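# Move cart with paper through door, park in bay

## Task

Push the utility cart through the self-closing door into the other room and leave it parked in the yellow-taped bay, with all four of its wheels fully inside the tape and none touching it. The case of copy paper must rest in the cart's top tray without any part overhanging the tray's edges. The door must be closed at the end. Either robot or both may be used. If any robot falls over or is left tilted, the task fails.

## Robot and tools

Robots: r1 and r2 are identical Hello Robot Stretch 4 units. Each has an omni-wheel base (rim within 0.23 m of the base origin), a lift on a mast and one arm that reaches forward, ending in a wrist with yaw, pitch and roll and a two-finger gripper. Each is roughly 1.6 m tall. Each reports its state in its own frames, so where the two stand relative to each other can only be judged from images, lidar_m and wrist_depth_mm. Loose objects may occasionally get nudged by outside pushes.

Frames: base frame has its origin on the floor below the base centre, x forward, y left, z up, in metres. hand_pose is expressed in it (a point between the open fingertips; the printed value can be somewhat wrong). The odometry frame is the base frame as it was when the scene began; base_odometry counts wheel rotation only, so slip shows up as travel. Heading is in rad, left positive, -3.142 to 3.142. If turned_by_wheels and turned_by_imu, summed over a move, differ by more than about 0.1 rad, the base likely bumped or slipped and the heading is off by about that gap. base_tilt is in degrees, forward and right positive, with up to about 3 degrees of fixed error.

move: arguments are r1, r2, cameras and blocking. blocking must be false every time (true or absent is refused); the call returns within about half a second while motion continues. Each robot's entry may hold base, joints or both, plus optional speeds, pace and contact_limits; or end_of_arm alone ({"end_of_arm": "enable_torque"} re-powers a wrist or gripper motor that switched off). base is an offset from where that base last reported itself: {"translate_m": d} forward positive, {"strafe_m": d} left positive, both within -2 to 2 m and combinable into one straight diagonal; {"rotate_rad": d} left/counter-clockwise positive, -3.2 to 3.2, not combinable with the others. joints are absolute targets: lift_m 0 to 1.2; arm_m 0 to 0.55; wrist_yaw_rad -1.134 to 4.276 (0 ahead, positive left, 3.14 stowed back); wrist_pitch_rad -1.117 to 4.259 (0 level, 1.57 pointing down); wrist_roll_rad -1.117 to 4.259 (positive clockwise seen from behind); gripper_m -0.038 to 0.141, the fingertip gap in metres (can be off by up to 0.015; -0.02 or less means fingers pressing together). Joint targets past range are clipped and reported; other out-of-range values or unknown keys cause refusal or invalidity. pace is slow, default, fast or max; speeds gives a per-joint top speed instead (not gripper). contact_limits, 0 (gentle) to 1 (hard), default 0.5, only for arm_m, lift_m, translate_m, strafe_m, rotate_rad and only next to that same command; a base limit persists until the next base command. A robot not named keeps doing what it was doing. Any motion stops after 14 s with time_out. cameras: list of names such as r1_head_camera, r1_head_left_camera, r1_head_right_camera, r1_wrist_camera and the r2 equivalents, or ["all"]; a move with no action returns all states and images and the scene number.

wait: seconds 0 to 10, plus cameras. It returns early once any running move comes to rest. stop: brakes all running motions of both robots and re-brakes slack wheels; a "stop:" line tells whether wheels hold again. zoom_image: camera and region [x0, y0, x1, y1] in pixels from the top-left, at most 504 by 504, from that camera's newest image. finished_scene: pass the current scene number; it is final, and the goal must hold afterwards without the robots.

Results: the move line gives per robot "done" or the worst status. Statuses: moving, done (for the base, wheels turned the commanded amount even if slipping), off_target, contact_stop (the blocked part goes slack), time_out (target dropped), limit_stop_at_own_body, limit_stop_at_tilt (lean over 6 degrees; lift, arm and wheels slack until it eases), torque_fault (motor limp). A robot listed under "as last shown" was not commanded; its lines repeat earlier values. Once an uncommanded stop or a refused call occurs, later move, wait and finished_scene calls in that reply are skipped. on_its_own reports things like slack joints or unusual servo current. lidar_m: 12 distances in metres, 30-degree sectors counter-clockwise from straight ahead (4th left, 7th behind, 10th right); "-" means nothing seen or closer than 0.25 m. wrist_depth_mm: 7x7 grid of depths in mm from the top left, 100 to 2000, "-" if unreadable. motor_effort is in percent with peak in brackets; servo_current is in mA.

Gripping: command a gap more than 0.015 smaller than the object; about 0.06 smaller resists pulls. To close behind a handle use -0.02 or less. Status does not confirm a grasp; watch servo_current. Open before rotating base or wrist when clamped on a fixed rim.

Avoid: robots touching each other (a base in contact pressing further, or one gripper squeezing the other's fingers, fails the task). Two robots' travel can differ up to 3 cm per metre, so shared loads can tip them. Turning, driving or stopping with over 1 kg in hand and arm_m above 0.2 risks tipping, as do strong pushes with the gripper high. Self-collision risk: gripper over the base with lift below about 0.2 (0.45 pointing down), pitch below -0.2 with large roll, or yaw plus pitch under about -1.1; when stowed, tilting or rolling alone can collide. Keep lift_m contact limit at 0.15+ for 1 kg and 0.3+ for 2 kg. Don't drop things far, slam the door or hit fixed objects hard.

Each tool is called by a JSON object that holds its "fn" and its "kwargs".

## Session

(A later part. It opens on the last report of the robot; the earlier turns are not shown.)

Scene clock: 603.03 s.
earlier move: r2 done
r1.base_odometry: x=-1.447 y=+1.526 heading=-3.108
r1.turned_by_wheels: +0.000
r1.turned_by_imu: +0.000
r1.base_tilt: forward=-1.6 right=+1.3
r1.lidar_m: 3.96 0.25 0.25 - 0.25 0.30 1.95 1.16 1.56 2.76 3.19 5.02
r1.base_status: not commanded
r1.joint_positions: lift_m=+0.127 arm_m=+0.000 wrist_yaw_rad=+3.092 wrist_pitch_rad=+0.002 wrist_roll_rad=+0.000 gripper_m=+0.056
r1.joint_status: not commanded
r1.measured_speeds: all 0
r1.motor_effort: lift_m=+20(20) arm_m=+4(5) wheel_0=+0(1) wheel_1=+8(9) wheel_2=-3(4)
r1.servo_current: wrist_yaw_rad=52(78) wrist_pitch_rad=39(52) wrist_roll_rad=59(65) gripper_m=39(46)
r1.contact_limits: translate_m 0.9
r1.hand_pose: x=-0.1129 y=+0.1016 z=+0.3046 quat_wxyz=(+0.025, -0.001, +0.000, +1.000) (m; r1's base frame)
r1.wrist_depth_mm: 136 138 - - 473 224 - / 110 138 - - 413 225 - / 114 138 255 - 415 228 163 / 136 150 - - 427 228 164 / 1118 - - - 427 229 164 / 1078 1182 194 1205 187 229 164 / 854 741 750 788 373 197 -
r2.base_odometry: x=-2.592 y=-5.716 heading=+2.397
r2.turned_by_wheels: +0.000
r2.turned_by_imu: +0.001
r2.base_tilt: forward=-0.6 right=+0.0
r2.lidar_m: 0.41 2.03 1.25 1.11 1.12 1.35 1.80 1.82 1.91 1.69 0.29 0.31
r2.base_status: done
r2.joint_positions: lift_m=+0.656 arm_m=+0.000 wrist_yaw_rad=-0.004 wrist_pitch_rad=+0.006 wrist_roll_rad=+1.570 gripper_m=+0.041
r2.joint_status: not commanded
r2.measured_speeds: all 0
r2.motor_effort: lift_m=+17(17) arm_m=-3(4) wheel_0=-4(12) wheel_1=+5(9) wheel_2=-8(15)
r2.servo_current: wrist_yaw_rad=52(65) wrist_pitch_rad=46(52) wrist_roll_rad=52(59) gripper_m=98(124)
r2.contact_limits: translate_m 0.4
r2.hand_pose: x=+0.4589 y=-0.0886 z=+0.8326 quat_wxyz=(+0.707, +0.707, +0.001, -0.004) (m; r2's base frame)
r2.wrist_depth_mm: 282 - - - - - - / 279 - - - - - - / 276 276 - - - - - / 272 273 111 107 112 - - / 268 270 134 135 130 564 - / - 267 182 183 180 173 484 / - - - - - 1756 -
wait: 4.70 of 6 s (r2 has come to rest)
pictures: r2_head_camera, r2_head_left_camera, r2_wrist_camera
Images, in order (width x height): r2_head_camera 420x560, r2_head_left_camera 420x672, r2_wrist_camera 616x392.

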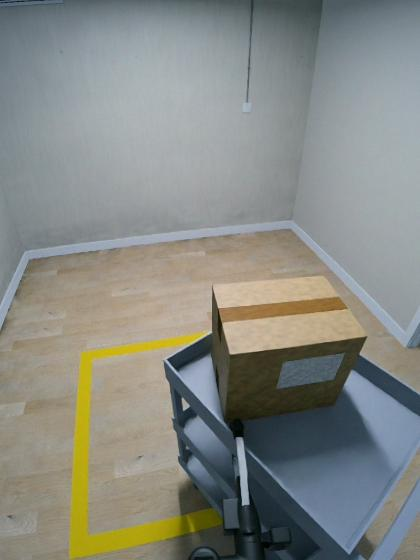

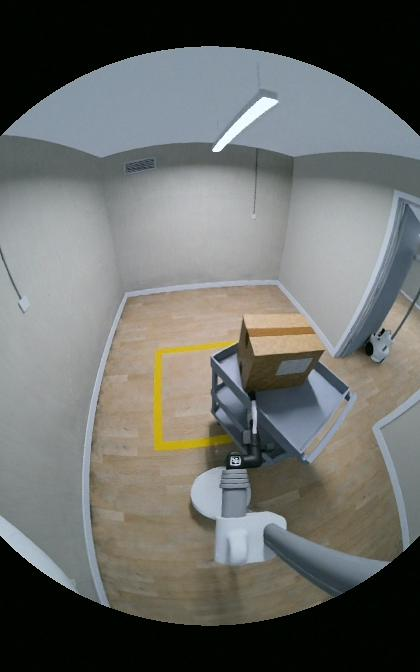

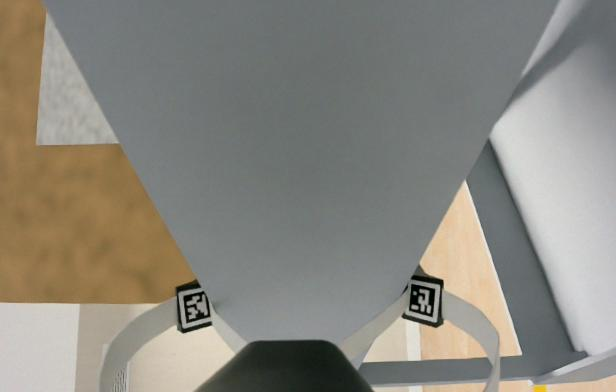

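{"fn": "move", "kwargs": {"blocking": false, "r2": {"joints":{"gripper_m":0.12}}}}

{"fn": "wait", "kwargs": {"seconds": 2}}

{"fn": "move", "kwargs": {"blocking": false, "r2": {"base":{"translate_m":-0.3},"joints":{"lift_m":0.675},"pace":"slow"}}}

{"fn": "wait", "kwargs": {"seconds": 5}}

{"fn": "move", "kwargs": {"blocking": false, "r2": {"base":{"strafe_m":-0.86}}}}

{"fn": "wait", "kwargs": {"seconds": 5}}

{"fn": "move", "kwargs": {"blocking": false, "r2": {"base":{"rotate_rad":0.84}}}}

{"fn": "wait", "kwargs": {"seconds": 3, "cameras": ["r2_wrist_camera","r2_head_camera","r2_head_left_camera"]}}

Scene clock: 630.50 s.
move: r2 moving
r1: as last shown
r1.lidar_m: 3.97 0.26 0.25 - 0.25 0.31 1.95 1.17 1.57 2.77 3.22 5.03
r1.motor_effort: lift_m=+20(20) arm_m=+4(5) wheel_0=+0(1) wheel_1=+8(9) wheel_2=-3(3)
r1.servo_current: wrist_yaw_rad=59(59) wrist_pitch_rad=33(46) wrist_roll_rad=46(52) gripper_m=39(46)
r1.contact_limits: translate_m 0.9
r1.wrist_depth_mm: 136 138 - - 466 225 - / 110 138 - - 413 226 - / 114 138 254 - 418 227 163 / 136 150 - - 421 229 164 / 1118 - - - 424 230 163 / 1078 1205 194 1205 187 229 164 / 854 750 750 798 370 197 -
r2.base_odometry: x=-2.592 y=-5.716 heading=+2.397
r2.turned_by_wheels: +0.000
r2.turned_by_imu: +0.001
r2.base_tilt: forward=-0.7 right=+0.1
r2.lidar_m: 0.41 2.04 1.26 1.12 1.13 1.36 1.80 1.85 1.90 1.67 0.30 0.32
r2.base_status: not commanded
r2.joint_positions: lift_m=+0.656 arm_m=+0.000 wrist_yaw_rad=-0.003 wrist_pitch_rad=+0.006 wrist_roll_rad=+1.570 gripper_m=+0.060
r2.joint_status: gripper_m moving
r2.measured_speeds: translate_m=+0.000 strafe_m=+0.000 rotate_rad=+0.000 lift_m=+0.000 arm_m=+0.000 wrist_yaw_rad=+0.014 wrist_pitch_rad=+0.000 wrist_roll_rad=+0.000
r2.motor_effort: lift_m=+17(17) arm_m=-3(4) wheel_0=-4(4) wheel_1=+5(5) wheel_2=-8(8)
r2.servo_current: wrist_yaw_rad=59(59) wrist_pitch_rad=52(52) wrist_roll_rad=46(52) gripper_m=72(78)
r2.contact_limits: translate_m 0.4
r2.hand_pose: x=+0.4590 y=-0.0884 z=+0.8326 quat_wxyz=(+0.707, +0.707, +0.001, -0.003) (m; r2's base frame)
r2.wrist_depth_mm: 286 - - - - - - / 282 - - - - - - / 279 279 - - - - - / 277 276 109 110 106 - - / 273 273 145 139 134 1661 - / - 272 188 190 182 170 484 / - - - - - 1499 -
pictures: none

Scene clock: 631.70 s.
earlier move: r2 done
r1.base_odometry: x=-1.447 y=+1.526 heading=-3.108
r1.turned_by_wheels: +0.000
r1.turned_by_imu: +0.000
r1.base_tilt: forward=-1.6 right=+1.3
r1.lidar_m: 3.99 0.26 0.25 - 0.25 0.32 1.95 1.16 1.54 2.75 3.22 5.04
r1.base_status: not commanded
r1.joint_positions: lift_m=+0.127 arm_m=+0.000 wrist_yaw_rad=+3.092 wrist_pitch_rad=+0.002 wrist_roll_rad=+0.000 gripper_m=+0.056
r1.joint_status: not commanded
r1.measured_speeds: all 0
r1.motor_effort: lift_m=+20(20) arm_m=+5(5) wheel_0=+0(1) wheel_1=+8(9) wheel_2=-3(3)
r1.servo_current: wrist_yaw_rad=52(65) wrist_pitch_rad=46(52) wrist_roll_rad=46(59) gripper_m=46(52)
r1.contact_limits: translate_m 0.9
r1.hand_pose: x=-0.1129 y=+0.1016 z=+0.3046 quat_wxyz=(+0.025, -0.001, +0.000, +1.000) (m; r1's base frame)
r1.wrist_depth_mm: 136 138 - - 469 224 - / 110 138 - - 415 226 - / 114 138 255 - 418 226 164 / 136 150 - - 424 228 163 / 1118 - - - 424 229 164 / 1078 1182 193 1182 188 229 164 / 854 750 750 798 373 196 -
r2.base_odometry: x=-2.592 y=-5.716 heading=+2.397
r2.turned_by_wheels: +0.000
r2.turned_by_imu: +0.000
r2.base_tilt: forward=-0.7 right=+0.0
r2.lidar_m: 0.42 2.05 1.24 1.10 1.12 1.35 1.77 1.82 1.92 1.63 0.29 0.30
r2.base_status: not commanded
r2.joint_positions: lift_m=+0.656 arm_m=+0.000 wrist_yaw_rad=-0.002 wrist_pitch_rad=+0.006 wrist_roll_rad=+1.570 gripper_m=+0.120
r2.joint_status: all done
r2.measured_speeds: all 0
r2.motor_effort: lift_m=+17(17) arm_m=-3(4) wheel_0=-3(4) wheel_1=+5(5) wheel_2=-7(8)
r2.servo_current: wrist_yaw_rad=52(65) wrist_pitch_rad=46(52) wrist_roll_rad=59(59) gripper_m=46(111)
r2.contact_limits: translate_m 0.4
r2.hand_pose: x=+0.4591 y=-0.0879 z=+0.8326 quat_wxyz=(+0.707, +0.707, +0.002, -0.003) (m; r2's base frame)
r2.wrist_depth_mm: 291 - - - - - - / 290 - - - - - - / 286 287 - - - - - / 285 283 113 114 120 - - / 282 282 154 146 148 564 - / - - 190 189 188 500 492 / - - - - - 1708 433
wait: 1.20 of 2 s (r2 has come to rest)
pictures: none

Scene clock: 632.20 s.
move: r2 moving
r1: as last shown
r1.lidar_m: 3.95 0.25 0.25 - 0.25 0.32 1.95 1.17 1.61 2.76 3.24 5.04
r1.motor_effort: lift_m=+20(20) arm_m=+4(5) wheel_0=-1(1) wheel_1=+8(9) wheel_2=-3(4)
r1.servo_current: wrist_yaw_rad=46(52) wrist_pitch_rad=39(46) wrist_roll_rad=52(59) gripper_m=39(46)
r1.contact_limits: translate_m 0.9
r1.wrist_depth_mm: 135 138 - - 469 224 - / 110 138 - - 415 225 - / 114 139 255 - 418 227 163 / 136 150 - - 424 229 163 / 1098 - - - 424 229 164 / 1098 1182 193 1182 188 229 163 / 854 759 759 798 370 197 -
r2.base_odometry: x=-2.583 y=-5.724 heading=+2.397
r2.turned_by_wheels: +0.000
r2.turned_by_imu: +0.000
r2.base_tilt: forward=-0.7 right=+0.0
r2.lidar_m: 0.44 2.04 1.26 1.11 1.11 1.37 1.78 1.79 1.93 1.69 0.29 0.31
r2.base_status: translate_m moving
r2.joint_positions: lift_m=+0.673 arm_m=+0.000 wrist_yaw_rad=-0.002 wrist_pitch_rad=+0.006 wrist_roll_rad=+1.570 gripper_m=+0.120
r2.joint_status: lift_m moving
r2.measured_speeds: translate_m=-0.048 strafe_m=+0.000 rotate_rad=+0.000 lift_m=+0.025 arm_m=+0.000 wrist_yaw_rad=+0.000 wrist_pitch_rad=+0.000 wrist_roll_rad=+0.000
r2.motor_effort: lift_m=+22(25) arm_m=-3(4) wheel_0=-3(8) wheel_1=-5(6) wheel_2=+8(9)
r2.servo_current: wrist_yaw_rad=52(52) wrist_pitch_rad=46(46) wrist_roll_rad=52(59) gripper_m=52(59)
r2.hand_pose: x=+0.4591 y=-0.0879 z=+0.8498 quat_wxyz=(+0.707, +0.707, +0.002, -0.003) (m; r2's base frame)
r2.wrist_depth_mm: 300 301 - - - - - / 297 298 - - - - - / 294 297 294 106 - - - / 293 294 293 124 131 - - / 291 290 291 169 162 549 - / - - 198 207 195 512 492 / - - - - - 1708 459
pictures: none

Scene clock: 636.00 s.
earlier move: r2 done
r1.base_odometry: x=-1.447 y=+1.526 heading=-3.108
r1.turned_by_wheels: +0.000
r1.turned_by_imu: +0.000
r1.base_tilt: forward=-1.6 right=+1.3
r1.lidar_m: 3.94 0.26 0.25 - 0.25 0.31 1.95 1.15 1.57 2.77 3.24 5.04
r1.base_status: not commanded
r1.joint_positions: lift_m=+0.127 arm_m=+0.000 wrist_yaw_rad=+3.092 wrist_pitch_rad=+0.002 wrist_roll_rad=+0.000 gripper_m=+0.056
r1.joint_status: not commanded
r1.measured_speeds: all 0
r1.motor_effort: lift_m=+20(20) arm_m=+4(5) wheel_0=+0(1) wheel_1=+8(9) wheel_2=-3(4)
r1.servo_current: wrist_yaw_rad=26(65) wrist_pitch_rad=46(52) wrist_roll_rad=46(65) gripper_m=39(52)
r1.contact_limits: translate_m 0.9
r1.hand_pose: x=-0.1129 y=+0.1016 z=+0.3046 quat_wxyz=(+0.025, -0.001, +0.000, +1.000) (m; r1's base frame)
r1.wrist_depth_mm: 136 138 - - 466 224 - / 110 138 - - 415 225 - / 114 139 254 - 418 227 163 / 136 150 - - 421 228 164 / 1118 - - - 424 229 164 / 1078 1205 194 1182 187 229 164 / 854 750 750 820 370 196 -
r2.base_odometry: x=-2.372 y=-5.919 heading=+2.397
r2.turned_by_wheels: +0.000
r2.turned_by_imu: +0.000
r2.base_tilt: forward=-0.7 right=+0.0
r2.lidar_m: 0.62 1.93 1.21 1.06 1.07 1.29 1.52 1.47 1.85 1.73 1.74 0.52
r2.base_status: done
r2.joint_positions: lift_m=+0.675 arm_m=+0.000 wrist_yaw_rad=-0.002 wrist_pitch_rad=+0.006 wrist_roll_rad=+1.570 gripper_m=+0.120
r2.joint_status: all done
r2.measured_speeds: all 0
r2.motor_effort: lift_m=+22(25) arm_m=-3(4) wheel_0=-3(10) wheel_1=-5(9) wheel_2=+6(11)
r2.servo_current: wrist_yaw_rad=39(59) wrist_pitch_rad=39(52) wrist_roll_rad=46(59) gripper_m=52(59)
r2.hand_pose: x=+0.4591 y=-0.0879 z=+0.8512 quat_wxyz=(+0.707, +0.707, +0.002, -0.003) (m; r2's base frame)
r2.wrist_depth_mm: - - - 253 258 258 264 / - - 591 291 312 820 - / - - 585 345 946 - - / - - 580 436 - - 449 / - - 580 569 - 788 1078 / - - 198 723 196 1397 1182 / - - - - - 1708 1182
wait: 3.80 of 5 s (r2 has come to rest)
pictures: none

Scene clock: 636.50 s.
move: r2 moving
r1: as last shown
r1.lidar_m: 3.99 0.25 0.25 - 0.25 0.33 1.94 1.15 1.58 2.78 3.22 5.01
r1.motor_effort: lift_m=+20(20) arm_m=+5(5) wheel_0=+0(1) wheel_1=+8(9) wheel_2=-3(3)
r1.servo_current: wrist_yaw_rad=52(52) wrist_pitch_rad=33(46) wrist_roll_rad=59(59) gripper_m=46(46)
r1.contact_limits: translate_m 0.9
r1.wrist_depth_mm: 135 138 - - 469 224 - / 110 138 - - 418 226 - / 114 138 255 - 418 227 163 / 136 150 - - 424 227 163 / 1118 - - - 424 229 164 / 1060 1205 193 1205 188 229 163 / 842 759 750 788 368 196 -
r2.base_odometry: x=-2.347 y=-5.892 heading=+2.397
r2.turned_by_wheels: +0.000
r2.turned_by_imu: +0.000
r2.base_tilt: forward=-0.7 right=+0.0
r2.lidar_m: 0.60 2.00 1.23 1.08 1.10 1.33 1.50 1.47 1.89 1.70 1.70 0.51
r2.base_status: strafe_m moving
r2.joint_positions: lift_m=+0.675 arm_m=+0.000 wrist_yaw_rad=-0.002 wrist_pitch_rad=+0.006 wrist_roll_rad=+1.570 gripper_m=+0.120
r2.joint_status: not commanded
r2.measured_speeds: translate_m=+0.000 strafe_m=-0.141 rotate_rad=-0.002 lift_m=+0.000 arm_m=+0.000 wrist_yaw_rad=+0.000 wrist_pitch_rad=+0.000 wrist_roll_rad=+0.000
r2.motor_effort: lift_m=+22(22) arm_m=-3(4) wheel_0=+10(12) wheel_1=-10(12) wheel_2=+1(5)
r2.servo_current: wrist_yaw_rad=46(52) wrist_pitch_rad=46(52) wrist_roll_rad=59(59) gripper_m=52(59)
r2.hand_pose: x=+0.4591 y=-0.0879 z=+0.8512 quat_wxyz=(+0.707, +0.707, +0.002, -0.003) (m; r2's base frame)
r2.wrist_depth_mm: - - - 229 - 691 - / - - 591 258 258 259 259 / - - 585 317 330 - - / - - 585 370 - - - / - - 580 508 - 820 492 / - - 198 574 200 768 1182 / - - - - - 1661 1160
pictures: none

Scene clock: 640.20 s.
earlier move: r2 done
r1.base_odometry: x=-1.447 y=+1.526 heading=-3.108
r1.turned_by_wheels: +0.000
r1.turned_by_imu: +0.000
r1.base_tilt: forward=-1.6 right=+1.3
r1.lidar_m: 3.96 0.26 0.25 - 0.25 0.28 1.90 1.17 1.57 2.78 3.23 5.03
r1.base_status: not commanded
r1.joint_positions: lift_m=+0.127 arm_m=+0.000 wrist_yaw_rad=+3.092 wrist_pitch_rad=+0.002 wrist_roll_rad=+0.000 gripper_m=+0.056
r1.joint_status: not commanded
r1.measured_speeds: all 0
r1.motor_effort: lift_m=+20(20) arm_m=+4(5) wheel_0=+0(1) wheel_1=+8(9) wheel_2=-3(4)
r1.servo_current: wrist_yaw_rad=39(78) wrist_pitch_rad=46(52) wrist_roll_rad=39(65) gripper_m=33(46)
r1.contact_limits: translate_m 0.9
r1.hand_pose: x=-0.1129 y=+0.1016 z=+0.3046 quat_wxyz=(+0.025, -0.001, +0.000, +1.000) (m; r1's base frame)
r1.wrist_depth_mm: 136 138 - - 469 224 - / 110 138 - - 418 226 - / 114 139 255 - 415 229 163 / 136 149 - - 424 229 163 / 1098 1863 - - 424 229 164 / 1098 1205 193 1182 188 229 164 / 842 750 759 798 373 196 -
r2.base_odometry: x=-1.789 y=-5.286 heading=+2.397
r2.turned_by_wheels: +0.000
r2.turned_by_imu: -0.001
r2.base_tilt: forward=-0.7 right=+0.1
r2.lidar_m: 2.06 0.66 0.67 1.91 1.90 1.49 1.34 1.35 1.02 0.91 0.90 1.75
r2.base_status: done
r2.joint_positions: lift_m=+0.675 arm_m=+0.000 wrist_yaw_rad=-0.002 wrist_pitch_rad=+0.006 wrist_roll_rad=+1.570 gripper_m=+0.120
r2.joint_status: not commanded
r2.measured_speeds: all 0
r2.motor_effort: lift_m=+21(22) arm_m=-3(4) wheel_0=+2(13) wheel_1=-3(12) wheel_2=+0(5)
r2.servo_current: wrist_yaw_rad=59(65) wrist_pitch_rad=46(52) wrist_roll_rad=46(59) gripper_m=46(59)
r2.hand_pose: x=+0.4591 y=-0.0879 z=+0.8512 quat_wxyz=(+0.707, +0.707, +0.002, -0.003) (m; r2's base frame)
r2.wrist_depth_mm: - - - - - - 1182 / - - - - - 1499 1160 / - - - - - 1708 1160 / - - - - - 1756 1182 / - - - - - 1618 1182 / - - 198 - 214 1464 1182 / - - - - - 1708 1182
wait: 3.70 of 5 s (r2 has come to rest)
pictures: none

Scene clock: 640.70 s.
move: r2 moving
r1: as last shown
r1.lidar_m: 3.96 0.25 0.25 - 0.25 0.32 1.94 1.16 1.58 2.78 3.23 5.03
r1.motor_effort: lift_m=+20(20) arm_m=+5(5) wheel_0=-1(1) wheel_1=+8(9) wheel_2=-3(3)
r1.servo_current: wrist_yaw_rad=59(72) wrist_pitch_rad=39(52) wrist_roll_rad=52(65) gripper_m=46(46)
r1.contact_limits: translate_m 0.9
r1.wrist_depth_mm: 136 138 - - 469 224 - / 110 138 - - 415 225 - / 114 139 254 - 415 227 163 / 136 150 - - 424 228 163 / 1138 1983 - - 424 229 164 / 1078 1205 194 1205 188 229 163 / 842 759 750 788 373 196 -
r2.base_odometry: x=-1.789 y=-5.287 heading=+2.649
r2.turned_by_wheels: +0.252
r2.turned_by_imu: +0.244
r2.base_tilt: forward=-0.6 right=+0.1
r2.lidar_m: 0.70 0.67 1.95 1.89 1.88 1.42 1.36 1.23 0.94 0.88 0.95 1.78
r2.base_status: rotate_rad moving
r2.joint_positions: lift_m=+0.675 arm_m=+0.000 wrist_yaw_rad=-0.002 wrist_pitch_rad=+0.006 wrist_roll_rad=+1.570 gripper_m=+0.120
r2.joint_status: not commanded
r2.measured_speeds: translate_m=-0.001 strafe_m=+0.001 rotate_rad=+0.978 lift_m=+0.000 arm_m=+0.000 wrist_yaw_rad=+0.000 wrist_pitch_rad=+0.000 wrist_roll_rad=+0.000
r2.motor_effort: lift_m=+21(21) arm_m=-4(4) wheel_0=-8(10) wheel_1=-9(10) wheel_2=-9(12)
r2.servo_current: wrist_yaw_rad=46(59) wrist_pitch_rad=46(52) wrist_roll_rad=46(52) gripper_m=52(52)
r2.hand_pose: x=+0.4592 y=-0.0879 z=+0.8512 quat_wxyz=(+0.707, +0.707, +0.002, -0.003) (m; r2's base frame)
r2.wrist_depth_mm: - - - - - 1537 1138 / - - - - - 1661 1182 / - - - - - 1708 1182 / - - - - - 1708 1182 / - - - - - 1708 1160 / - - 198 - 213 1397 1182 / - - - - - - 530
pictures: none

Scene clock: 641.80 s.
earlier move: r2 done
r1.base_odometry: x=-1.447 y=+1.526 heading=-3.108
r1.turned_by_wheels: +0.000
r1.turned_by_imu: +0.000
r1.base_tilt: forward=-1.6 right=+1.3
r1.lidar_m: 3.96 0.27 0.25 - 0.25 0.30 1.95 1.15 1.55 2.76 3.23 5.04
r1.base_status: not commanded
r1.joint_positions: lift_m=+0.127 arm_m=+0.000 wrist_yaw_rad=+3.092 wrist_pitch_rad=+0.002 wrist_roll_rad=+0.000 gripper_m=+0.056
r1.joint_status: not commanded
r1.measured_speeds: all 0
r1.motor_effort: lift_m=+20(20) arm_m=+4(5) wheel_0=+0(1) wheel_1=+9(9) wheel_2=-3(3)
r1.servo_current: wrist_yaw_rad=46(72) wrist_pitch_rad=46(52) wrist_roll_rad=46(65) gripper_m=39(46)
r1.contact_limits: translate_m 0.9
r1.hand_pose: x=-0.1129 y=+0.1016 z=+0.3046 quat_wxyz=(+0.025, -0.001, +0.000, +1.000) (m; r1's base frame)
r1.wrist_depth_mm: 136 138 - - 469 224 - / 110 138 - - 415 225 - / 114 139 255 - 418 226 163 / 136 150 - - 421 229 163 / 1118 1983 - - 421 228 164 / 1098 1205 193 1205 187 229 163 / 842 759 759 798 370 197 -
r2.base_odometry: x=-1.789 y=-5.287 heading=-3.047
r2.turned_by_wheels: +0.588
r2.turned_by_imu: +0.573
r2.base_tilt: forward=-0.7 right=+0.1
r2.lidar_m: 0.68 1.90 1.89 1.80 1.38 1.36 1.18 0.90 0.89 0.96 1.75 0.66
r2.base_status: done
r2.joint_positions: lift_m=+0.675 arm_m=+0.000 wrist_yaw_rad=-0.002 wrist_pitch_rad=+0.006 wrist_roll_rad=+1.570 gripper_m=+0.120
r2.joint_status: not commanded
r2.measured_speeds: all 0
r2.motor_effort: lift_m=+21(21) arm_m=-3(4) wheel_0=-2(10) wheel_1=-3(10) wheel_2=-2(12)
r2.servo_current: wrist_yaw_rad=46(59) wrist_pitch_rad=46(52) wrist_roll_rad=52(59) gripper_m=52(52)
r2.hand_pose: x=+0.4592 y=-0.0879 z=+0.8513 quat_wxyz=(+0.707, +0.707, +0.002, -0.003) (m; r2's base frame)
r2.wrist_depth_mm: - - - 445 - 715 449 / - - 741 455 - - 466 / - - 723 477 - - 480 / - - 854 496 - - 496 / - - - 512 - - 517 / - - 198 466 200 535 535 / - - - - - 1661 1118
wait: 1.10 of 3 s (r2 has come to rest)
pictures: r2_head_camera, r2_head_left_camera, r2_wrist_camera
Images, in order (width x height): r2_head_camera 420x560, r2_head_left_camera 420x672, r2_wrist_camera 616x392.

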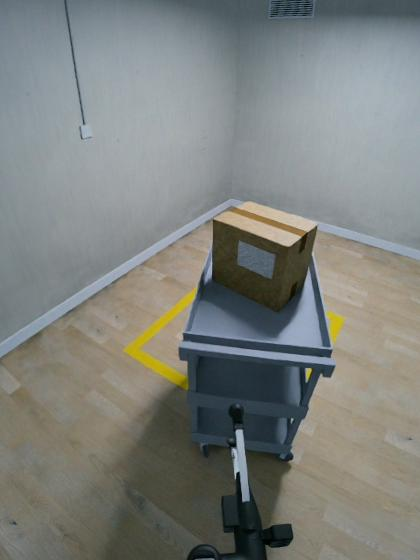

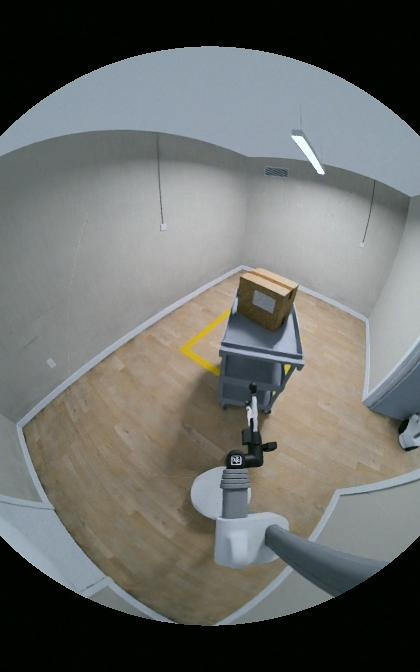

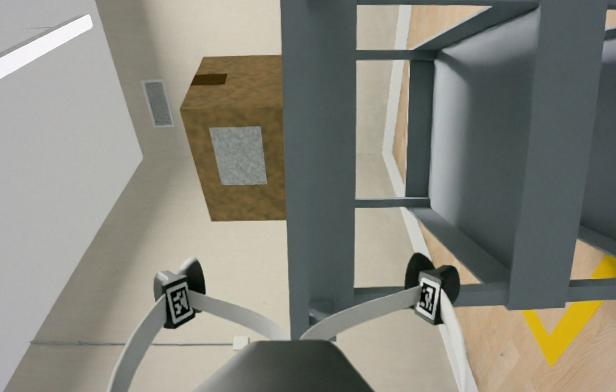

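{"fn": "move", "kwargs": {"blocking": false, "r2": {"base":{"translate_m":0.3,"strafe_m":-0.04},"joints":{"lift_m":0.678,"gripper_m":0.1},"contact_limits":{"translate_m":0.2},"pace":"slow"}}}

{"fn": "wait", "kwargs": {"seconds": 5}}

{"fn": "move", "kwargs": {"blocking": false, "cameras": ["r2_wrist_camera","r2_head_camera"], "r2": {"joints":{"gripper_m":-0.02}}}}

{"fn": "wait", "kwargs": {"seconds": 2.5}}

{"fn": "move", "kwargs": {"blocking": false, "r2": {"base":{"translate_m":0.3,"strafe_m":0.0},"contact_limits":{"translate_m":0.4},"pace":"slow"}}}

{"fn": "wait", "kwargs": {"seconds": 5, "cameras": ["r2_wrist_camera","r2_head_camera","r2_head_left_camera"]}}

Scene clock: 660.47 s.
move: r2 moving
r1: as last shown
r1.lidar_m: 3.97 0.25 0.25 - 0.25 0.27 1.94 1.14 1.57 2.78 3.20 5.04
r1.motor_effort: lift_m=+20(20) arm_m=+5(5) wheel_0=+0(1) wheel_1=+9(9) wheel_2=-3(3)
r1.servo_current: wrist_yaw_rad=59(65) wrist_pitch_rad=46(52) wrist_roll_rad=46(59) gripper_m=39(46)
r1.contact_limits: translate_m 0.9
r1.wrist_depth_mm: 136 138 - - 473 224 - / 110 138 - - 418 224 - / 114 139 254 - 415 228 163 / 136 151 - - 424 228 163 / 1098 1921 - - 424 229 164 / 1078 1205 194 1182 188 229 164 / 854 759 750 788 370 197 -
r2.base_odometry: x=-1.802 y=-5.286 heading=-3.046
r2.turned_by_wheels: +0.000
r2.turned_by_imu: +0.001
r2.base_tilt: forward=-0.7 right=+0.1
r2.lidar_m: 0.65 1.93 1.89 1.78 1.40 1.35 1.18 0.91 0.91 0.97 1.73 0.67
r2.base_status: translate_m moving; strafe_m moving
r2.joint_positions: lift_m=+0.678 arm_m=+0.000 wrist_yaw_rad=-0.002 wrist_pitch_rad=+0.006 wrist_roll_rad=+1.570 gripper_m=+0.113
r2.joint_status: lift_m moving; gripper_m moving
r2.measured_speeds: translate_m=+0.049 strafe_m=-0.007 rotate_rad=+0.001 lift_m=+0.000 arm_m=+0.000 wrist_yaw_rad=+0.000 wrist_pitch_rad=+0.000 wrist_roll_rad=+0.000
r2.motor_effort: lift_m=+23(24) arm_m=-3(4) wheel_0=+4(8) wheel_1=+5(6) wheel_2=-9(10)
r2.servo_current: wrist_yaw_rad=39(52) wrist_pitch_rad=52(52) wrist_roll_rad=46(59) gripper_m=72(91)
r2.contact_limits: translate_m 0.2
r2.hand_pose: x=+0.4592 y=-0.0879 z=+0.8542 quat_wxyz=(+0.707, +0.707, +0.002, -0.003) (m; r2's base frame)
r2.wrist_depth_mm: - - - 439 - 723 445 / - - 732 452 - - 455 / - - 715 469 - - 469 / - - 842 484 1098 - 484 / - - - 500 - - 504 / - - 200 459 193 530 530 / - - - - - 1618 1205
pictures: none

Scene clock: 664.27 s.
earlier move: r2 done
r1.base_odometry: x=-1.447 y=+1.526 heading=-3.108
r1.turned_by_wheels: +0.000
r1.turned_by_imu: +0.000
r1.base_tilt: forward=-1.6 right=+1.2
r1.lidar_m: 3.98 0.25 0.25 - 0.25 0.31 1.99 1.16 1.53 2.78 3.22 5.03
r1.base_status: not commanded
r1.joint_positions: lift_m=+0.127 arm_m=+0.000 wrist_yaw_rad=+3.092 wrist_pitch_rad=+0.002 wrist_roll_rad=+0.000 gripper_m=+0.056
r1.joint_status: not commanded
r1.measured_speeds: all 0
r1.motor_effort: lift_m=+20(20) arm_m=+4(5) wheel_0=+0(1) wheel_1=+8(9) wheel_2=-3(3)
r1.servo_current: wrist_yaw_rad=52(65) wrist_pitch_rad=33(52) wrist_roll_rad=59(65) gripper_m=46(52)
r1.contact_limits: translate_m 0.9
r1.hand_pose: x=-0.1129 y=+0.1016 z=+0.3046 quat_wxyz=(+0.025, -0.001, +0.000, +1.000) (m; r1's base frame)
r1.wrist_depth_mm: 136 138 - - 466 224 - / 110 138 - - 418 226 - / 114 139 253 - 418 228 163 / 136 150 - - 424 229 164 / 1118 - - - 427 229 164 / 1098 1182 193 1229 188 229 164 / 866 768 759 809 373 196 -
r2.base_odometry: x=-2.091 y=-5.275 heading=-3.046
r2.turned_by_wheels: +0.000
r2.turned_by_imu: +0.001
r2.base_tilt: forward=-0.6 right=+0.0
r2.lidar_m: 0.45 1.79 1.76 1.91 1.63 1.62 1.33 1.06 1.05 1.64 1.72 0.40
r2.base_status: done
r2.joint_positions: lift_m=+0.678 arm_m=+0.000 wrist_yaw_rad=-0.001 wrist_pitch_rad=+0.006 wrist_roll_rad=+1.570 gripper_m=+0.100
r2.joint_status: all done
r2.measured_speeds: all 0
r2.motor_effort: lift_m=+21(24) arm_m=+4(4) wheel_0=+5(14) wheel_1=+3(7) wheel_2=-5(13)
r2.servo_current: wrist_yaw_rad=46(65) wrist_pitch_rad=46(59) wrist_roll_rad=46(65) gripper_m=52(91)
r2.contact_limits: translate_m 0.2
r2.hand_pose: x=+0.4592 y=-0.0877 z=+0.8543 quat_wxyz=(+0.707, +0.707, +0.002, -0.002) (m; r2's base frame)
r2.wrist_depth_mm: - - 530 152 204 741 - / - 469 449 161 215 788 - / - 517 477 170 229 820 - / - - 580 180 241 - - / - - - 190 256 - - / - - 187 198 191 1499 500 / - - - - - 1708 1182
wait: 3.80 of 5 s (r2 has come to rest)
pictures: none

Scene clock: 664.77 s.
move: r2 moving
r1: as last shown
r1.base_tilt: forward=-1.6 right=+1.3
r1.lidar_m: 3.95 0.26 0.25 - 0.25 0.28 1.99 1.17 1.57 2.78 3.20 5.03
r1.motor_effort: lift_m=+20(20) arm_m=+5(5) wheel_0=+0(1) wheel_1=+8(9) wheel_2=-3(4)
r1.servo_current: wrist_yaw_rad=46(59) wrist_pitch_rad=46(46) wrist_roll_rad=52(59) gripper_m=46(46)
r1.contact_limits: translate_m 0.9
r1.wrist_depth_mm: 135 138 - - 466 224 - / 110 138 - - 415 225 - / 114 139 254 - 415 227 163 / 136 150 - - 424 227 164 / 1098 - - - 424 229 163 / 1098 1182 194 1205 187 228 163 / 854 750 759 809 375 196 -
r2.base_odometry: x=-2.091 y=-5.275 heading=-3.046
r2.turned_by_wheels: +0.000
r2.turned_by_imu: +0.000
r2.base_tilt: forward=-0.7 right=+0.1
r2.lidar_m: 0.44 1.77 1.76 1.89 1.64 1.61 1.34 1.05 1.05 1.62 1.70 0.42
r2.base_status: not commanded
r2.joint_positions: lift_m=+0.678 arm_m=+0.000 wrist_yaw_rad=-0.001 wrist_pitch_rad=+0.006 wrist_roll_rad=+1.570 gripper_m=+0.083
r2.joint_status: gripper_m moving
r2.measured_speeds: all 0
r2.motor_effort: lift_m=+21(21) arm_m=+4(5) wheel_0=+5(5) wheel_1=+3(4) wheel_2=-5(6)
r2.servo_current: wrist_yaw_rad=39(52) wrist_pitch_rad=52(52) wrist_roll_rad=39(59) gripper_m=85(91)
r2.contact_limits: translate_m 0.2
r2.hand_pose: x=+0.4592 y=-0.0877 z=+0.8543 quat_wxyz=(+0.707, +0.707, +0.002, -0.002) (m; r2's base frame)
r2.wrist_depth_mm: - - 535 153 204 750 - / - 473 449 160 216 788 - / - 517 477 170 227 820 - / - - 574 181 241 - - / - - - 190 256 - - / - - 191 198 187 1576 496 / - - - - - - 1182
pictures: r2_head_camera, r2_wrist_camera
Images, in order (width x height): r2_head_camera 420x560, r2_wrist_camera 616x392.

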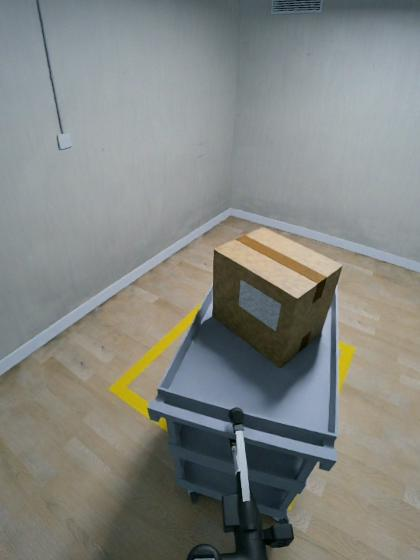

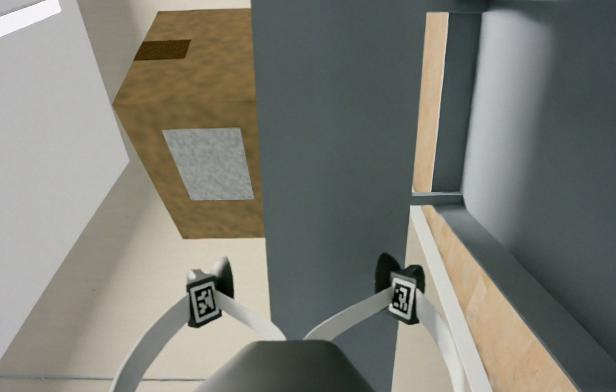

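Scene clock: 666.20 s.
earlier move: r2 done
r1.base_odometry: x=-1.447 y=+1.526 heading=-3.108
r1.turned_by_wheels: +0.000
r1.turned_by_imu: +0.000
r1.base_tilt: forward=-1.6 right=+1.3
r1.lidar_m: 3.96 0.25 0.25 - 0.25 0.32 1.99 1.17 1.55 2.76 3.22 5.02
r1.base_status: not commanded
r1.joint_positions: lift_m=+0.127 arm_m=+0.000 wrist_yaw_rad=+3.092 wrist_pitch_rad=+0.002 wrist_roll_rad=+0.000 gripper_m=+0.056
r1.joint_status: not commanded
r1.measured_speeds: all 0
r1.motor_effort: lift_m=+20(20) arm_m=+4(5) wheel_0=+0(1) wheel_1=+8(9) wheel_2=-3(4)
r1.servo_current: wrist_yaw_rad=52(72) wrist_pitch_rad=46(52) wrist_roll_rad=52(65) gripper_m=39(52)
r1.contact_limits: translate_m 0.9
r1.hand_pose: x=-0.1129 y=+0.1016 z=+0.3046 quat_wxyz=(+0.025, -0.001, +0.000, +1.000) (m; r1's base frame)
r1.wrist_depth_mm: 136 138 - - 469 224 - / 110 138 - - 415 226 - / 114 139 255 - 415 228 163 / 136 150 - - 424 228 163 / 1118 - - - 424 229 164 / 1078 1205 194 1205 188 229 164 / 842 759 759 798 370 196 -
r2.base_odometry: x=-2.092 y=-5.275 heading=-3.046
r2.turned_by_wheels: +0.000
r2.turned_by_imu: +0.000
r2.base_tilt: forward=-0.7 right=+0.0
r2.lidar_m: 0.42 1.79 1.76 1.89 1.65 1.61 1.36 1.07 1.03 1.65 1.67 0.42
r2.base_status: not commanded
r2.joint_positions: lift_m=+0.678 arm_m=+0.000 wrist_yaw_rad=-0.001 wrist_pitch_rad=+0.003 wrist_roll_rad=+1.570 gripper_m=-0.018
r2.joint_status: all done
r2.measured_speeds: all 0
r2.motor_effort: lift_m=+21(21) arm_m=+4(5) wheel_0=+3(5) wheel_1=+3(4) wheel_2=-4(6)
r2.servo_current: wrist_yaw_rad=33(65) wrist_pitch_rad=39(52) wrist_roll_rad=52(65) gripper_m=130(260)
r2.contact_limits: translate_m 0.2
r2.hand_pose: x=+0.4592 y=-0.0877 z=+0.8551 quat_wxyz=(+0.707, +0.707, +0.001, -0.001) (m; r2's base frame)
r2.wrist_depth_mm: - - 544 147 201 - - / - 488 452 155 210 778 - / - - 473 163 221 - - / - - 564 172 234 - - / - - - 185 248 - - / - - 186 191 179 1661 500 / - - - - - 1430 1205
wait: 1.43 of 2.5 s (r2 has come to rest)
pictures: none

Scene clock: 666.70 s.
move: r2 moving
r1: as last shown
r1.base_tilt: forward=-1.6 right=+1.2
r1.lidar_m: 3.96 0.25 0.25 - 0.25 0.29 1.99 1.17 1.58 2.76 3.23 5.05
r1.motor_effort: lift_m=+20(20) arm_m=+4(5) wheel_0=+0(1) wheel_1=+8(9) wheel_2=-3(3)
r1.servo_current: wrist_yaw_rad=39(59) wrist_pitch_rad=39(46) wrist_roll_rad=46(59) gripper_m=46(46)
r1.contact_limits: translate_m 0.9
r1.wrist_depth_mm: 136 138 - - 466 224 - / 110 138 - - 418 226 - / 114 138 255 - 415 227 163 / 136 150 - - 424 229 163 / 1098 - - - 421 229 164 / 1078 1182 193 1182 187 229 163 / 842 750 768 798 370 196 -
r2.base_odometry: x=-2.104 y=-5.276 heading=-3.046
r2.turned_by_wheels: +0.000
r2.turned_by_imu: +0.000
r2.base_tilt: forward=-0.7 right=+0.1
r2.lidar_m: 0.43 1.77 1.74 1.89 1.68 1.64 1.38 1.07 1.05 1.61 1.74 0.40
r2.base_status: translate_m moving; strafe_m moving
r2.joint_positions: lift_m=+0.678 arm_m=+0.000 wrist_yaw_rad=-0.001 wrist_pitch_rad=+0.003 wrist_roll_rad=+1.570 gripper_m=-0.018
r2.joint_status: not commanded
r2.measured_speeds: translate_m=+0.049 strafe_m=-0.001 rotate_rad=+0.002 lift_m=+0.000 arm_m=+0.000 wrist_yaw_rad=+0.000 wrist_pitch_rad=+0.000 wrist_roll_rad=+0.000
r2.motor_effort: lift_m=+21(21) arm_m=+4(4) wheel_0=+5(10) wheel_1=+6(7) wheel_2=-11(12)
r2.servo_current: wrist_yaw_rad=39(59) wrist_pitch_rad=39(46) wrist_roll_rad=59(59) gripper_m=117(130)
r2.contact_limits: translate_m 0.4
r2.hand_pose: x=+0.4592 y=-0.0877 z=+0.8551 quat_wxyz=(+0.707, +0.707, +0.001, -0.001) (m; r2's base frame)
r2.wrist_depth_mm: - - 517 142 195 - - / - 459 439 150 205 - - / - - 473 156 217 - - / - - 569 166 229 - - / - - - 181 244 - - / - - 183 189 179 1661 508 / - 136 - - - 1464 1205
pictures: none

Scene clock: 670.47 s.
earlier move: r2 done
r1.base_odometry: x=-1.447 y=+1.526 heading=-3.108
r1.turned_by_wheels: +0.000
r1.turned_by_imu: +0.000
r1.base_tilt: forward=-1.6 right=+1.3
r1.lidar_m: 3.95 0.26 0.25 - 0.25 0.29 2.02 1.19 1.59 2.77 3.22 5.04
r1.base_status: not commanded
r1.joint_positions: lift_m=+0.127 arm_m=+0.000 wrist_yaw_rad=+3.092 wrist_pitch_rad=+0.002 wrist_roll_rad=+0.000 gripper_m=+0.056
r1.joint_status: not commanded
r1.measured_speeds: all 0
r1.motor_effort: lift_m=+20(20) arm_m=+4(5) wheel_0=+0(1) wheel_1=+8(9) wheel_2=-3(3)
r1.servo_current: wrist_yaw_rad=52(72) wrist_pitch_rad=39(52) wrist_roll_rad=39(65) gripper_m=46(52)
r1.contact_limits: translate_m 0.9
r1.hand_pose: x=-0.1129 y=+0.1016 z=+0.3046 quat_wxyz=(+0.025, -0.001, +0.000, +1.000) (m; r1's base frame)
r1.wrist_depth_mm: 136 138 - - 466 223 - / 110 139 - - 480 226 - / 114 139 255 - 418 229 163 / 136 150 - - 421 228 163 / 1098 - - - 427 229 164 / 1078 1182 194 1205 187 229 163 / 866 759 750 798 373 197 -
r2.base_odometry: x=-2.390 y=-5.304 heading=-3.046
r2.turned_by_wheels: +0.000
r2.turned_by_imu: +0.006
r2.base_tilt: forward=-0.7 right=+0.1
r2.lidar_m: 0.45 1.61 1.58 1.73 1.88 1.87 1.63 1.25 1.23 1.58 1.98 0.35
r2.base_status: done
r2.joint_positions: lift_m=+0.678 arm_m=+0.000 wrist_yaw_rad=+0.003 wrist_pitch_rad=+0.003 wrist_roll_rad=+1.570 gripper_m=-0.019
r2.joint_status: not commanded
r2.measured_speeds: all 0
r2.motor_effort: lift_m=+20(21) arm_m=+4(5) wheel_0=+5(14) wheel_1=+5(10) wheel_2=-6(15)
r2.servo_current: wrist_yaw_rad=52(59) wrist_pitch_rad=46(52) wrist_roll_rad=39(65) gripper_m=72(130)
r2.contact_limits: translate_m 0.4
r2.hand_pose: x=+0.4595 y=-0.0867 z=+0.8552 quat_wxyz=(+0.707, +0.707, +0.002, +0.000) (m; r2's base frame)
r2.wrist_depth_mm: - 359 347 - 125 - - / - 469 445 - 144 - - / - - 621 - 162 - - / - - - 102 187 1537 - / - - - 120 221 1618 492 / - - 183 147 180 1661 1205 / - 137 - - - 373 379
wait: 3.77 of 5 s (r2 has come to rest)
pictures: r2_head_camera, r2_head_left_camera, r2_wrist_camera
Images, in order (width x height): r2_head_camera 420x560, r2_head_left_camera 420x672, r2_wrist_camera 616x392.

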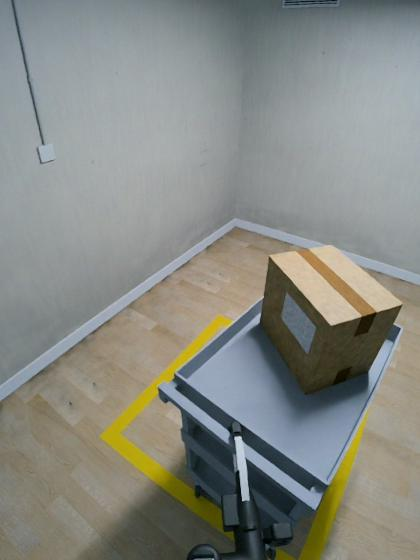

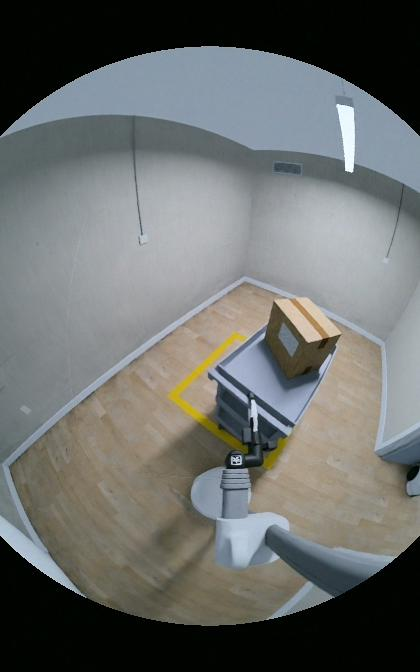

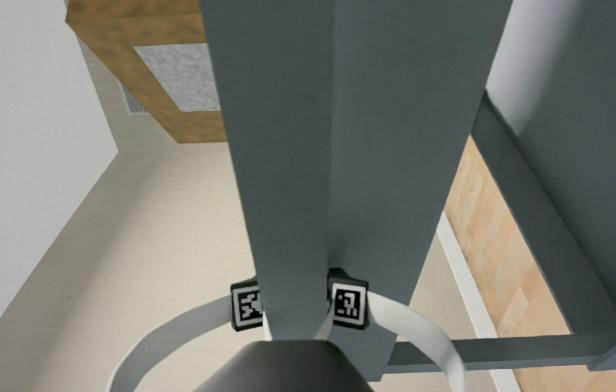

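{"fn": "move", "kwargs": {"blocking": false, "r2": {"base":{"strafe_m":-0.33},"contact_limits":{"strafe_m":0.4},"pace":"slow"}}}

{"fn": "wait", "kwargs": {"seconds": 6}}

{"fn": "move", "kwargs": {"blocking": false, "cameras": ["r2_head_camera","r2_head_left_camera"], "r2": {"base":{"translate_m":0.25,"strafe_m":0.03},"contact_limits":{"translate_m":0.4},"pace":"slow"}}}

{"fn": "wait", "kwargs": {"seconds": 5, "cameras": ["r2_head_camera","r2_head_left_camera","r2_head_right_camera"]}}

Scene clock: 686.83 s.
move: r2 moving
r1: as last shown
r1.lidar_m: 3.94 0.25 0.25 - 0.25 0.31 2.02 1.16 1.57 2.76 3.23 5.03
r1.motor_effort: lift_m=+20(20) arm_m=+4(5) wheel_0=+0(1) wheel_1=+9(9) wheel_2=-3(3)
r1.servo_current: wrist_yaw_rad=46(59) wrist_pitch_rad=39(46) wrist_roll_rad=33(65) gripper_m=46(46)
r1.contact_limits: translate_m 0.9
r1.wrist_depth_mm: 136 138 - - 469 223 - / 110 138 - - 484 225 - / 114 139 255 - 424 228 163 / 136 150 - - 424 228 164 / 1118 - - - 421 229 164 / 1078 1160 194 1182 187 229 164 / 842 759 759 809 370 196 -
r2.base_odometry: x=-2.391 y=-5.290 heading=-3.046
r2.turned_by_wheels: +0.000
r2.turned_by_imu: +0.001
r2.base_tilt: forward=-0.6 right=+0.0
r2.lidar_m: 0.46 1.62 1.58 1.74 1.90 1.88 1.58 1.23 1.20 1.56 1.97 0.32
r2.base_status: strafe_m moving
r2.joint_positions: lift_m=+0.678 arm_m=+0.000 wrist_yaw_rad=+0.003 wrist_pitch_rad=+0.003 wrist_roll_rad=+1.570 gripper_m=-0.019
r2.joint_status: not commanded
r2.measured_speeds: translate_m=+0.000 strafe_m=-0.057 rotate_rad=-0.001 lift_m=+0.000 arm_m=+0.000 wrist_yaw_rad=+0.000 wrist_pitch_rad=+0.000 wrist_roll_rad=+0.000
r2.motor_effort: lift_m=+20(20) arm_m=+4(4) wheel_0=+11(14) wheel_1=-5(9) wheel_2=+1(5)
r2.servo_current: wrist_yaw_rad=46(65) wrist_pitch_rad=46(52) wrist_roll_rad=46(59) gripper_m=72(72)
r2.contact_limits: strafe_m 0.4
r2.hand_pose: x=+0.4595 y=-0.0867 z=+0.8552 quat_wxyz=(+0.707, +0.707, +0.002, +0.000) (m; r2's base frame)
r2.wrist_depth_mm: - 355 345 - 125 - - / - 466 442 - 142 - - / - - 609 - 162 - - / - - - 104 186 1537 - / - - - 119 219 1618 496 / - - 185 145 180 1661 462 / - - - - - 370 382
pictures: none

Scene clock: 690.77 s.
earlier move: r2 done
r1.base_odometry: x=-1.447 y=+1.526 heading=-3.108
r1.turned_by_wheels: +0.000
r1.turned_by_imu: +0.000
r1.base_tilt: forward=-1.6 right=+1.3
r1.lidar_m: 3.98 0.25 0.25 - 0.25 0.32 1.75 1.17 1.58 2.79 3.25 5.05
r1.base_status: not commanded
r1.joint_positions: lift_m=+0.127 arm_m=+0.000 wrist_yaw_rad=+3.092 wrist_pitch_rad=+0.002 wrist_roll_rad=+0.000 gripper_m=+0.056
r1.joint_status: not commanded
r1.measured_speeds: all 0
r1.motor_effort: lift_m=+20(20) arm_m=+5(5) wheel_0=+0(1) wheel_1=+8(9) wheel_2=-3(3)
r1.servo_current: wrist_yaw_rad=59(78) wrist_pitch_rad=52(52) wrist_roll_rad=52(72) gripper_m=46(46)
r1.contact_limits: translate_m 0.9
r1.hand_pose: x=-0.1129 y=+0.1016 z=+0.3046 quat_wxyz=(+0.025, -0.001, +0.000, +1.000) (m; r1's base frame)
r1.wrist_depth_mm: 136 138 - - 469 224 - / 110 138 - - 477 225 - / 114 139 255 - 415 226 163 / 136 150 - - 421 229 163 / 1118 - 1921 - 424 229 164 / 1078 1205 194 1182 188 229 164 / 842 759 741 798 373 196 -
r2.base_odometry: x=-2.421 y=-4.976 heading=-3.046
r2.turned_by_wheels: +0.000
r2.turned_by_imu: +0.002
r2.base_tilt: forward=-0.7 right=+0.1
r2.lidar_m: 0.42 0.53 1.84 2.00 2.09 2.04 1.23 0.97 1.78 1.27 1.57 0.38
r2.base_status: done
r2.joint_positions: lift_m=+0.678 arm_m=+0.000 wrist_yaw_rad=+0.003 wrist_pitch_rad=+0.003 wrist_roll_rad=+1.570 gripper_m=-0.019
r2.joint_status: not commanded
r2.measured_speeds: all 0
r2.motor_effort: lift_m=+20(20) arm_m=+4(5) wheel_0=+5(14) wheel_1=-3(9) wheel_2=+0(5)
r2.servo_current: wrist_yaw_rad=52(65) wrist_pitch_rad=39(52) wrist_roll_rad=52(59) gripper_m=72(85)
r2.contact_limits: strafe_m 0.4
r2.hand_pose: x=+0.4596 y=-0.0864 z=+0.8552 quat_wxyz=(+0.707, +0.707, +0.002, +0.000) (m; r2's base frame)
r2.wrist_depth_mm: - - 452 118 173 - - / - 424 410 124 182 - - / - 496 459 135 195 - - / - - 569 144 209 - - / - - - 154 226 1921 - / - - 188 167 180 1661 496 / - 137 - - - 1430 1255
wait: 3.93 of 6 s (r2 has come to rest)
pictures: none

Scene clock: 691.27 s.
move: r2 moving
r1: as last shown
r1.base_tilt: forward=-1.6 right=+1.2
r1.lidar_m: 3.97 0.25 0.25 - 0.25 0.32 1.76 1.18 1.56 2.76 3.22 5.04
r1.motor_effort: lift_m=+20(20) arm_m=+5(5) wheel_0=-1(1) wheel_1=+8(9) wheel_2=-3(3)
r1.servo_current: wrist_yaw_rad=52(59) wrist_pitch_rad=39(52) wrist_roll_rad=39(65) gripper_m=46(46)
r1.contact_limits: translate_m 0.9
r1.wrist_depth_mm: 136 138 - - 473 224 - / 110 138 - - 469 227 - / 114 138 255 - 415 228 163 / 136 150 - - 421 229 163 / 1118 - 1921 - 424 229 164 / 1060 1205 193 1182 187 229 163 / 854 759 741 798 373 196 -
r2.base_odometry: x=-2.433 y=-4.978 heading=-3.046
r2.turned_by_wheels: +0.000
r2.turned_by_imu: +0.000
r2.base_tilt: forward=-0.6 right=+0.1
r2.lidar_m: 0.43 0.54 1.82 1.98 2.11 2.05 1.27 1.00 1.79 1.26 1.61 0.36
r2.base_status: translate_m moving; strafe_m moving
r2.joint_positions: lift_m=+0.678 arm_m=+0.000 wrist_yaw_rad=+0.003 wrist_pitch_rad=+0.003 wrist_roll_rad=+1.570 gripper_m=-0.019
r2.joint_status: not commanded
r2.measured_speeds: translate_m=+0.050 strafe_m=+0.005 rotate_rad=-0.001 lift_m=+0.000 arm_m=+0.000 wrist_yaw_rad=-0.005 wrist_pitch_rad=+0.000 wrist_roll_rad=+0.000
r2.motor_effort: lift_m=+20(20) arm_m=+4(5) wheel_0=+8(12) wheel_1=+7(8) wheel_2=-13(13)
r2.servo_current: wrist_yaw_rad=46(59) wrist_pitch_rad=46(46) wrist_roll_rad=46(52) gripper_m=78(78)
r2.contact_limits: translate_m 0.4
r2.hand_pose: x=+0.4595 y=-0.0865 z=+0.8552 quat_wxyz=(+0.707, +0.707, +0.002, +0.000) (m; r2's base frame)
r2.wrist_depth_mm: - 480 452 116 171 - - / - 418 413 124 181 - - / - 500 459 133 194 - - / - - 569 144 208 - - / - - - 153 225 1863 - / - - 187 170 179 1661 504 / - - - - - 1464 1255
pictures: r2_head_camera, r2_head_left_camera
Images, in order (width x height): r2_head_camera 420x560, r2_head_left_camera 420x672.

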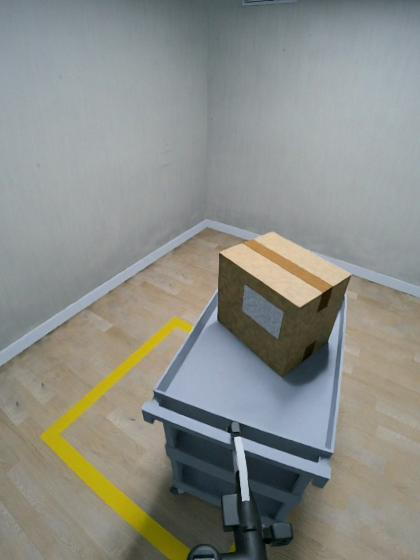

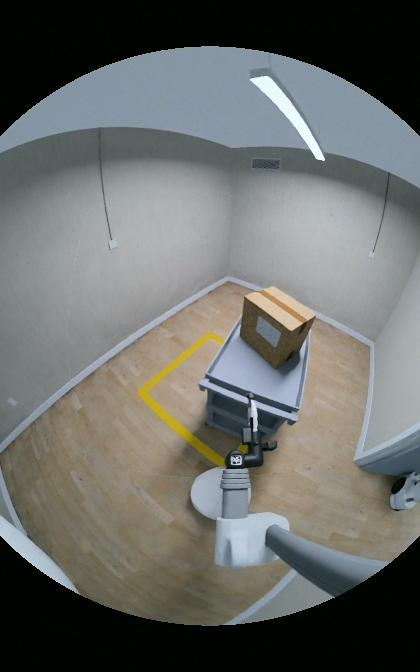

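Scene clock: 694.57 s.
earlier move: r2 done
r1.base_odometry: x=-1.447 y=+1.526 heading=-3.108
r1.turned_by_wheels: +0.000
r1.turned_by_imu: +0.000
r1.base_tilt: forward=-1.6 right=+1.3
r1.lidar_m: 3.97 0.27 0.25 - 0.25 0.30 1.87 1.16 1.56 2.76 3.22 5.03
r1.base_status: not commanded
r1.joint_positions: lift_m=+0.127 arm_m=+0.000 wrist_yaw_rad=+3.092 wrist_pitch_rad=+0.002 wrist_roll_rad=+0.000 gripper_m=+0.056
r1.joint_status: not commanded
r1.measured_speeds: all 0
r1.motor_effort: lift_m=+20(20) arm_m=+4(5) wheel_0=+0(1) wheel_1=+8(9) wheel_2=-3(3)
r1.servo_current: wrist_yaw_rad=52(65) wrist_pitch_rad=46(52) wrist_roll_rad=33(72) gripper_m=39(46)
r1.contact_limits: translate_m 0.9
r1.hand_pose: x=-0.1129 y=+0.1016 z=+0.3046 quat_wxyz=(+0.025, -0.001, +0.000, +1.000) (m; r1's base frame)
r1.wrist_depth_mm: 136 138 - - 469 224 - / 110 138 - - 477 225 - / 114 139 255 - 418 228 163 / 136 150 - - 421 228 163 / 1118 - - - 424 229 164 / 1060 1205 195 1205 187 229 164 / 831 741 750 788 373 196 -
r2.base_odometry: x=-2.667 y=-5.029 heading=-3.046
r2.turned_by_wheels: +0.000
r2.turned_by_imu: +0.000
r2.base_tilt: forward=-0.7 right=+0.1
r2.lidar_m: 0.44 1.68 1.66 1.80 2.25 2.24 1.46 1.20 1.75 1.29 1.88 0.32
r2.base_status: done
r2.joint_positions: lift_m=+0.678 arm_m=+0.000 wrist_yaw_rad=-0.003 wrist_pitch_rad=+0.003 wrist_roll_rad=+1.570 gripper_m=-0.019
r2.joint_status: not commanded
r2.measured_speeds: all 0
r2.motor_effort: lift_m=+20(20) arm_m=+4(5) wheel_0=+1(12) wheel_1=+4(9) wheel_2=-8(13)
r2.servo_current: wrist_yaw_rad=46(59) wrist_pitch_rad=52(52) wrist_roll_rad=46(59) gripper_m=72(78)
r2.contact_limits: translate_m 0.4
r2.hand_pose: x=+0.4590 y=-0.0882 z=+0.8552 quat_wxyz=(+0.707, +0.707, +0.000, -0.002) (m; r2's base frame)
r2.wrist_depth_mm: - 357 349 - 132 - - / - 462 442 - 147 - - / - - 603 - 166 - - / - - - 104 190 1661 - / - - - 125 222 1618 496 / - - 186 150 179 1661 466 / - - - - - 366 379
wait: 3.30 of 5 s (r2 has come to rest)
pictures: r2_head_camera, r2_head_left_camera, r2_head_right_camera
Images, in order (width x height): r2_head_camera 420x560, r2_head_left_camera 420x672, r2_head_right_camera 420x672.

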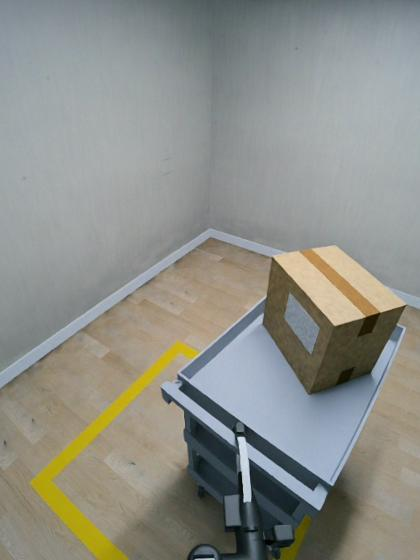

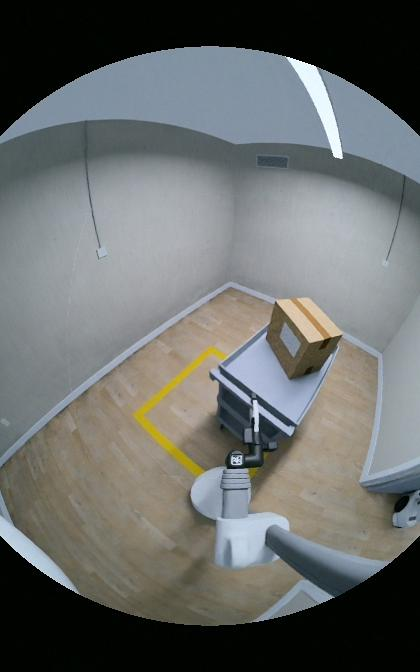

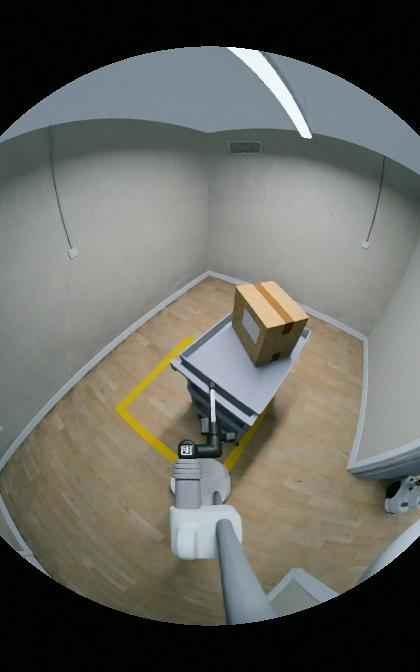

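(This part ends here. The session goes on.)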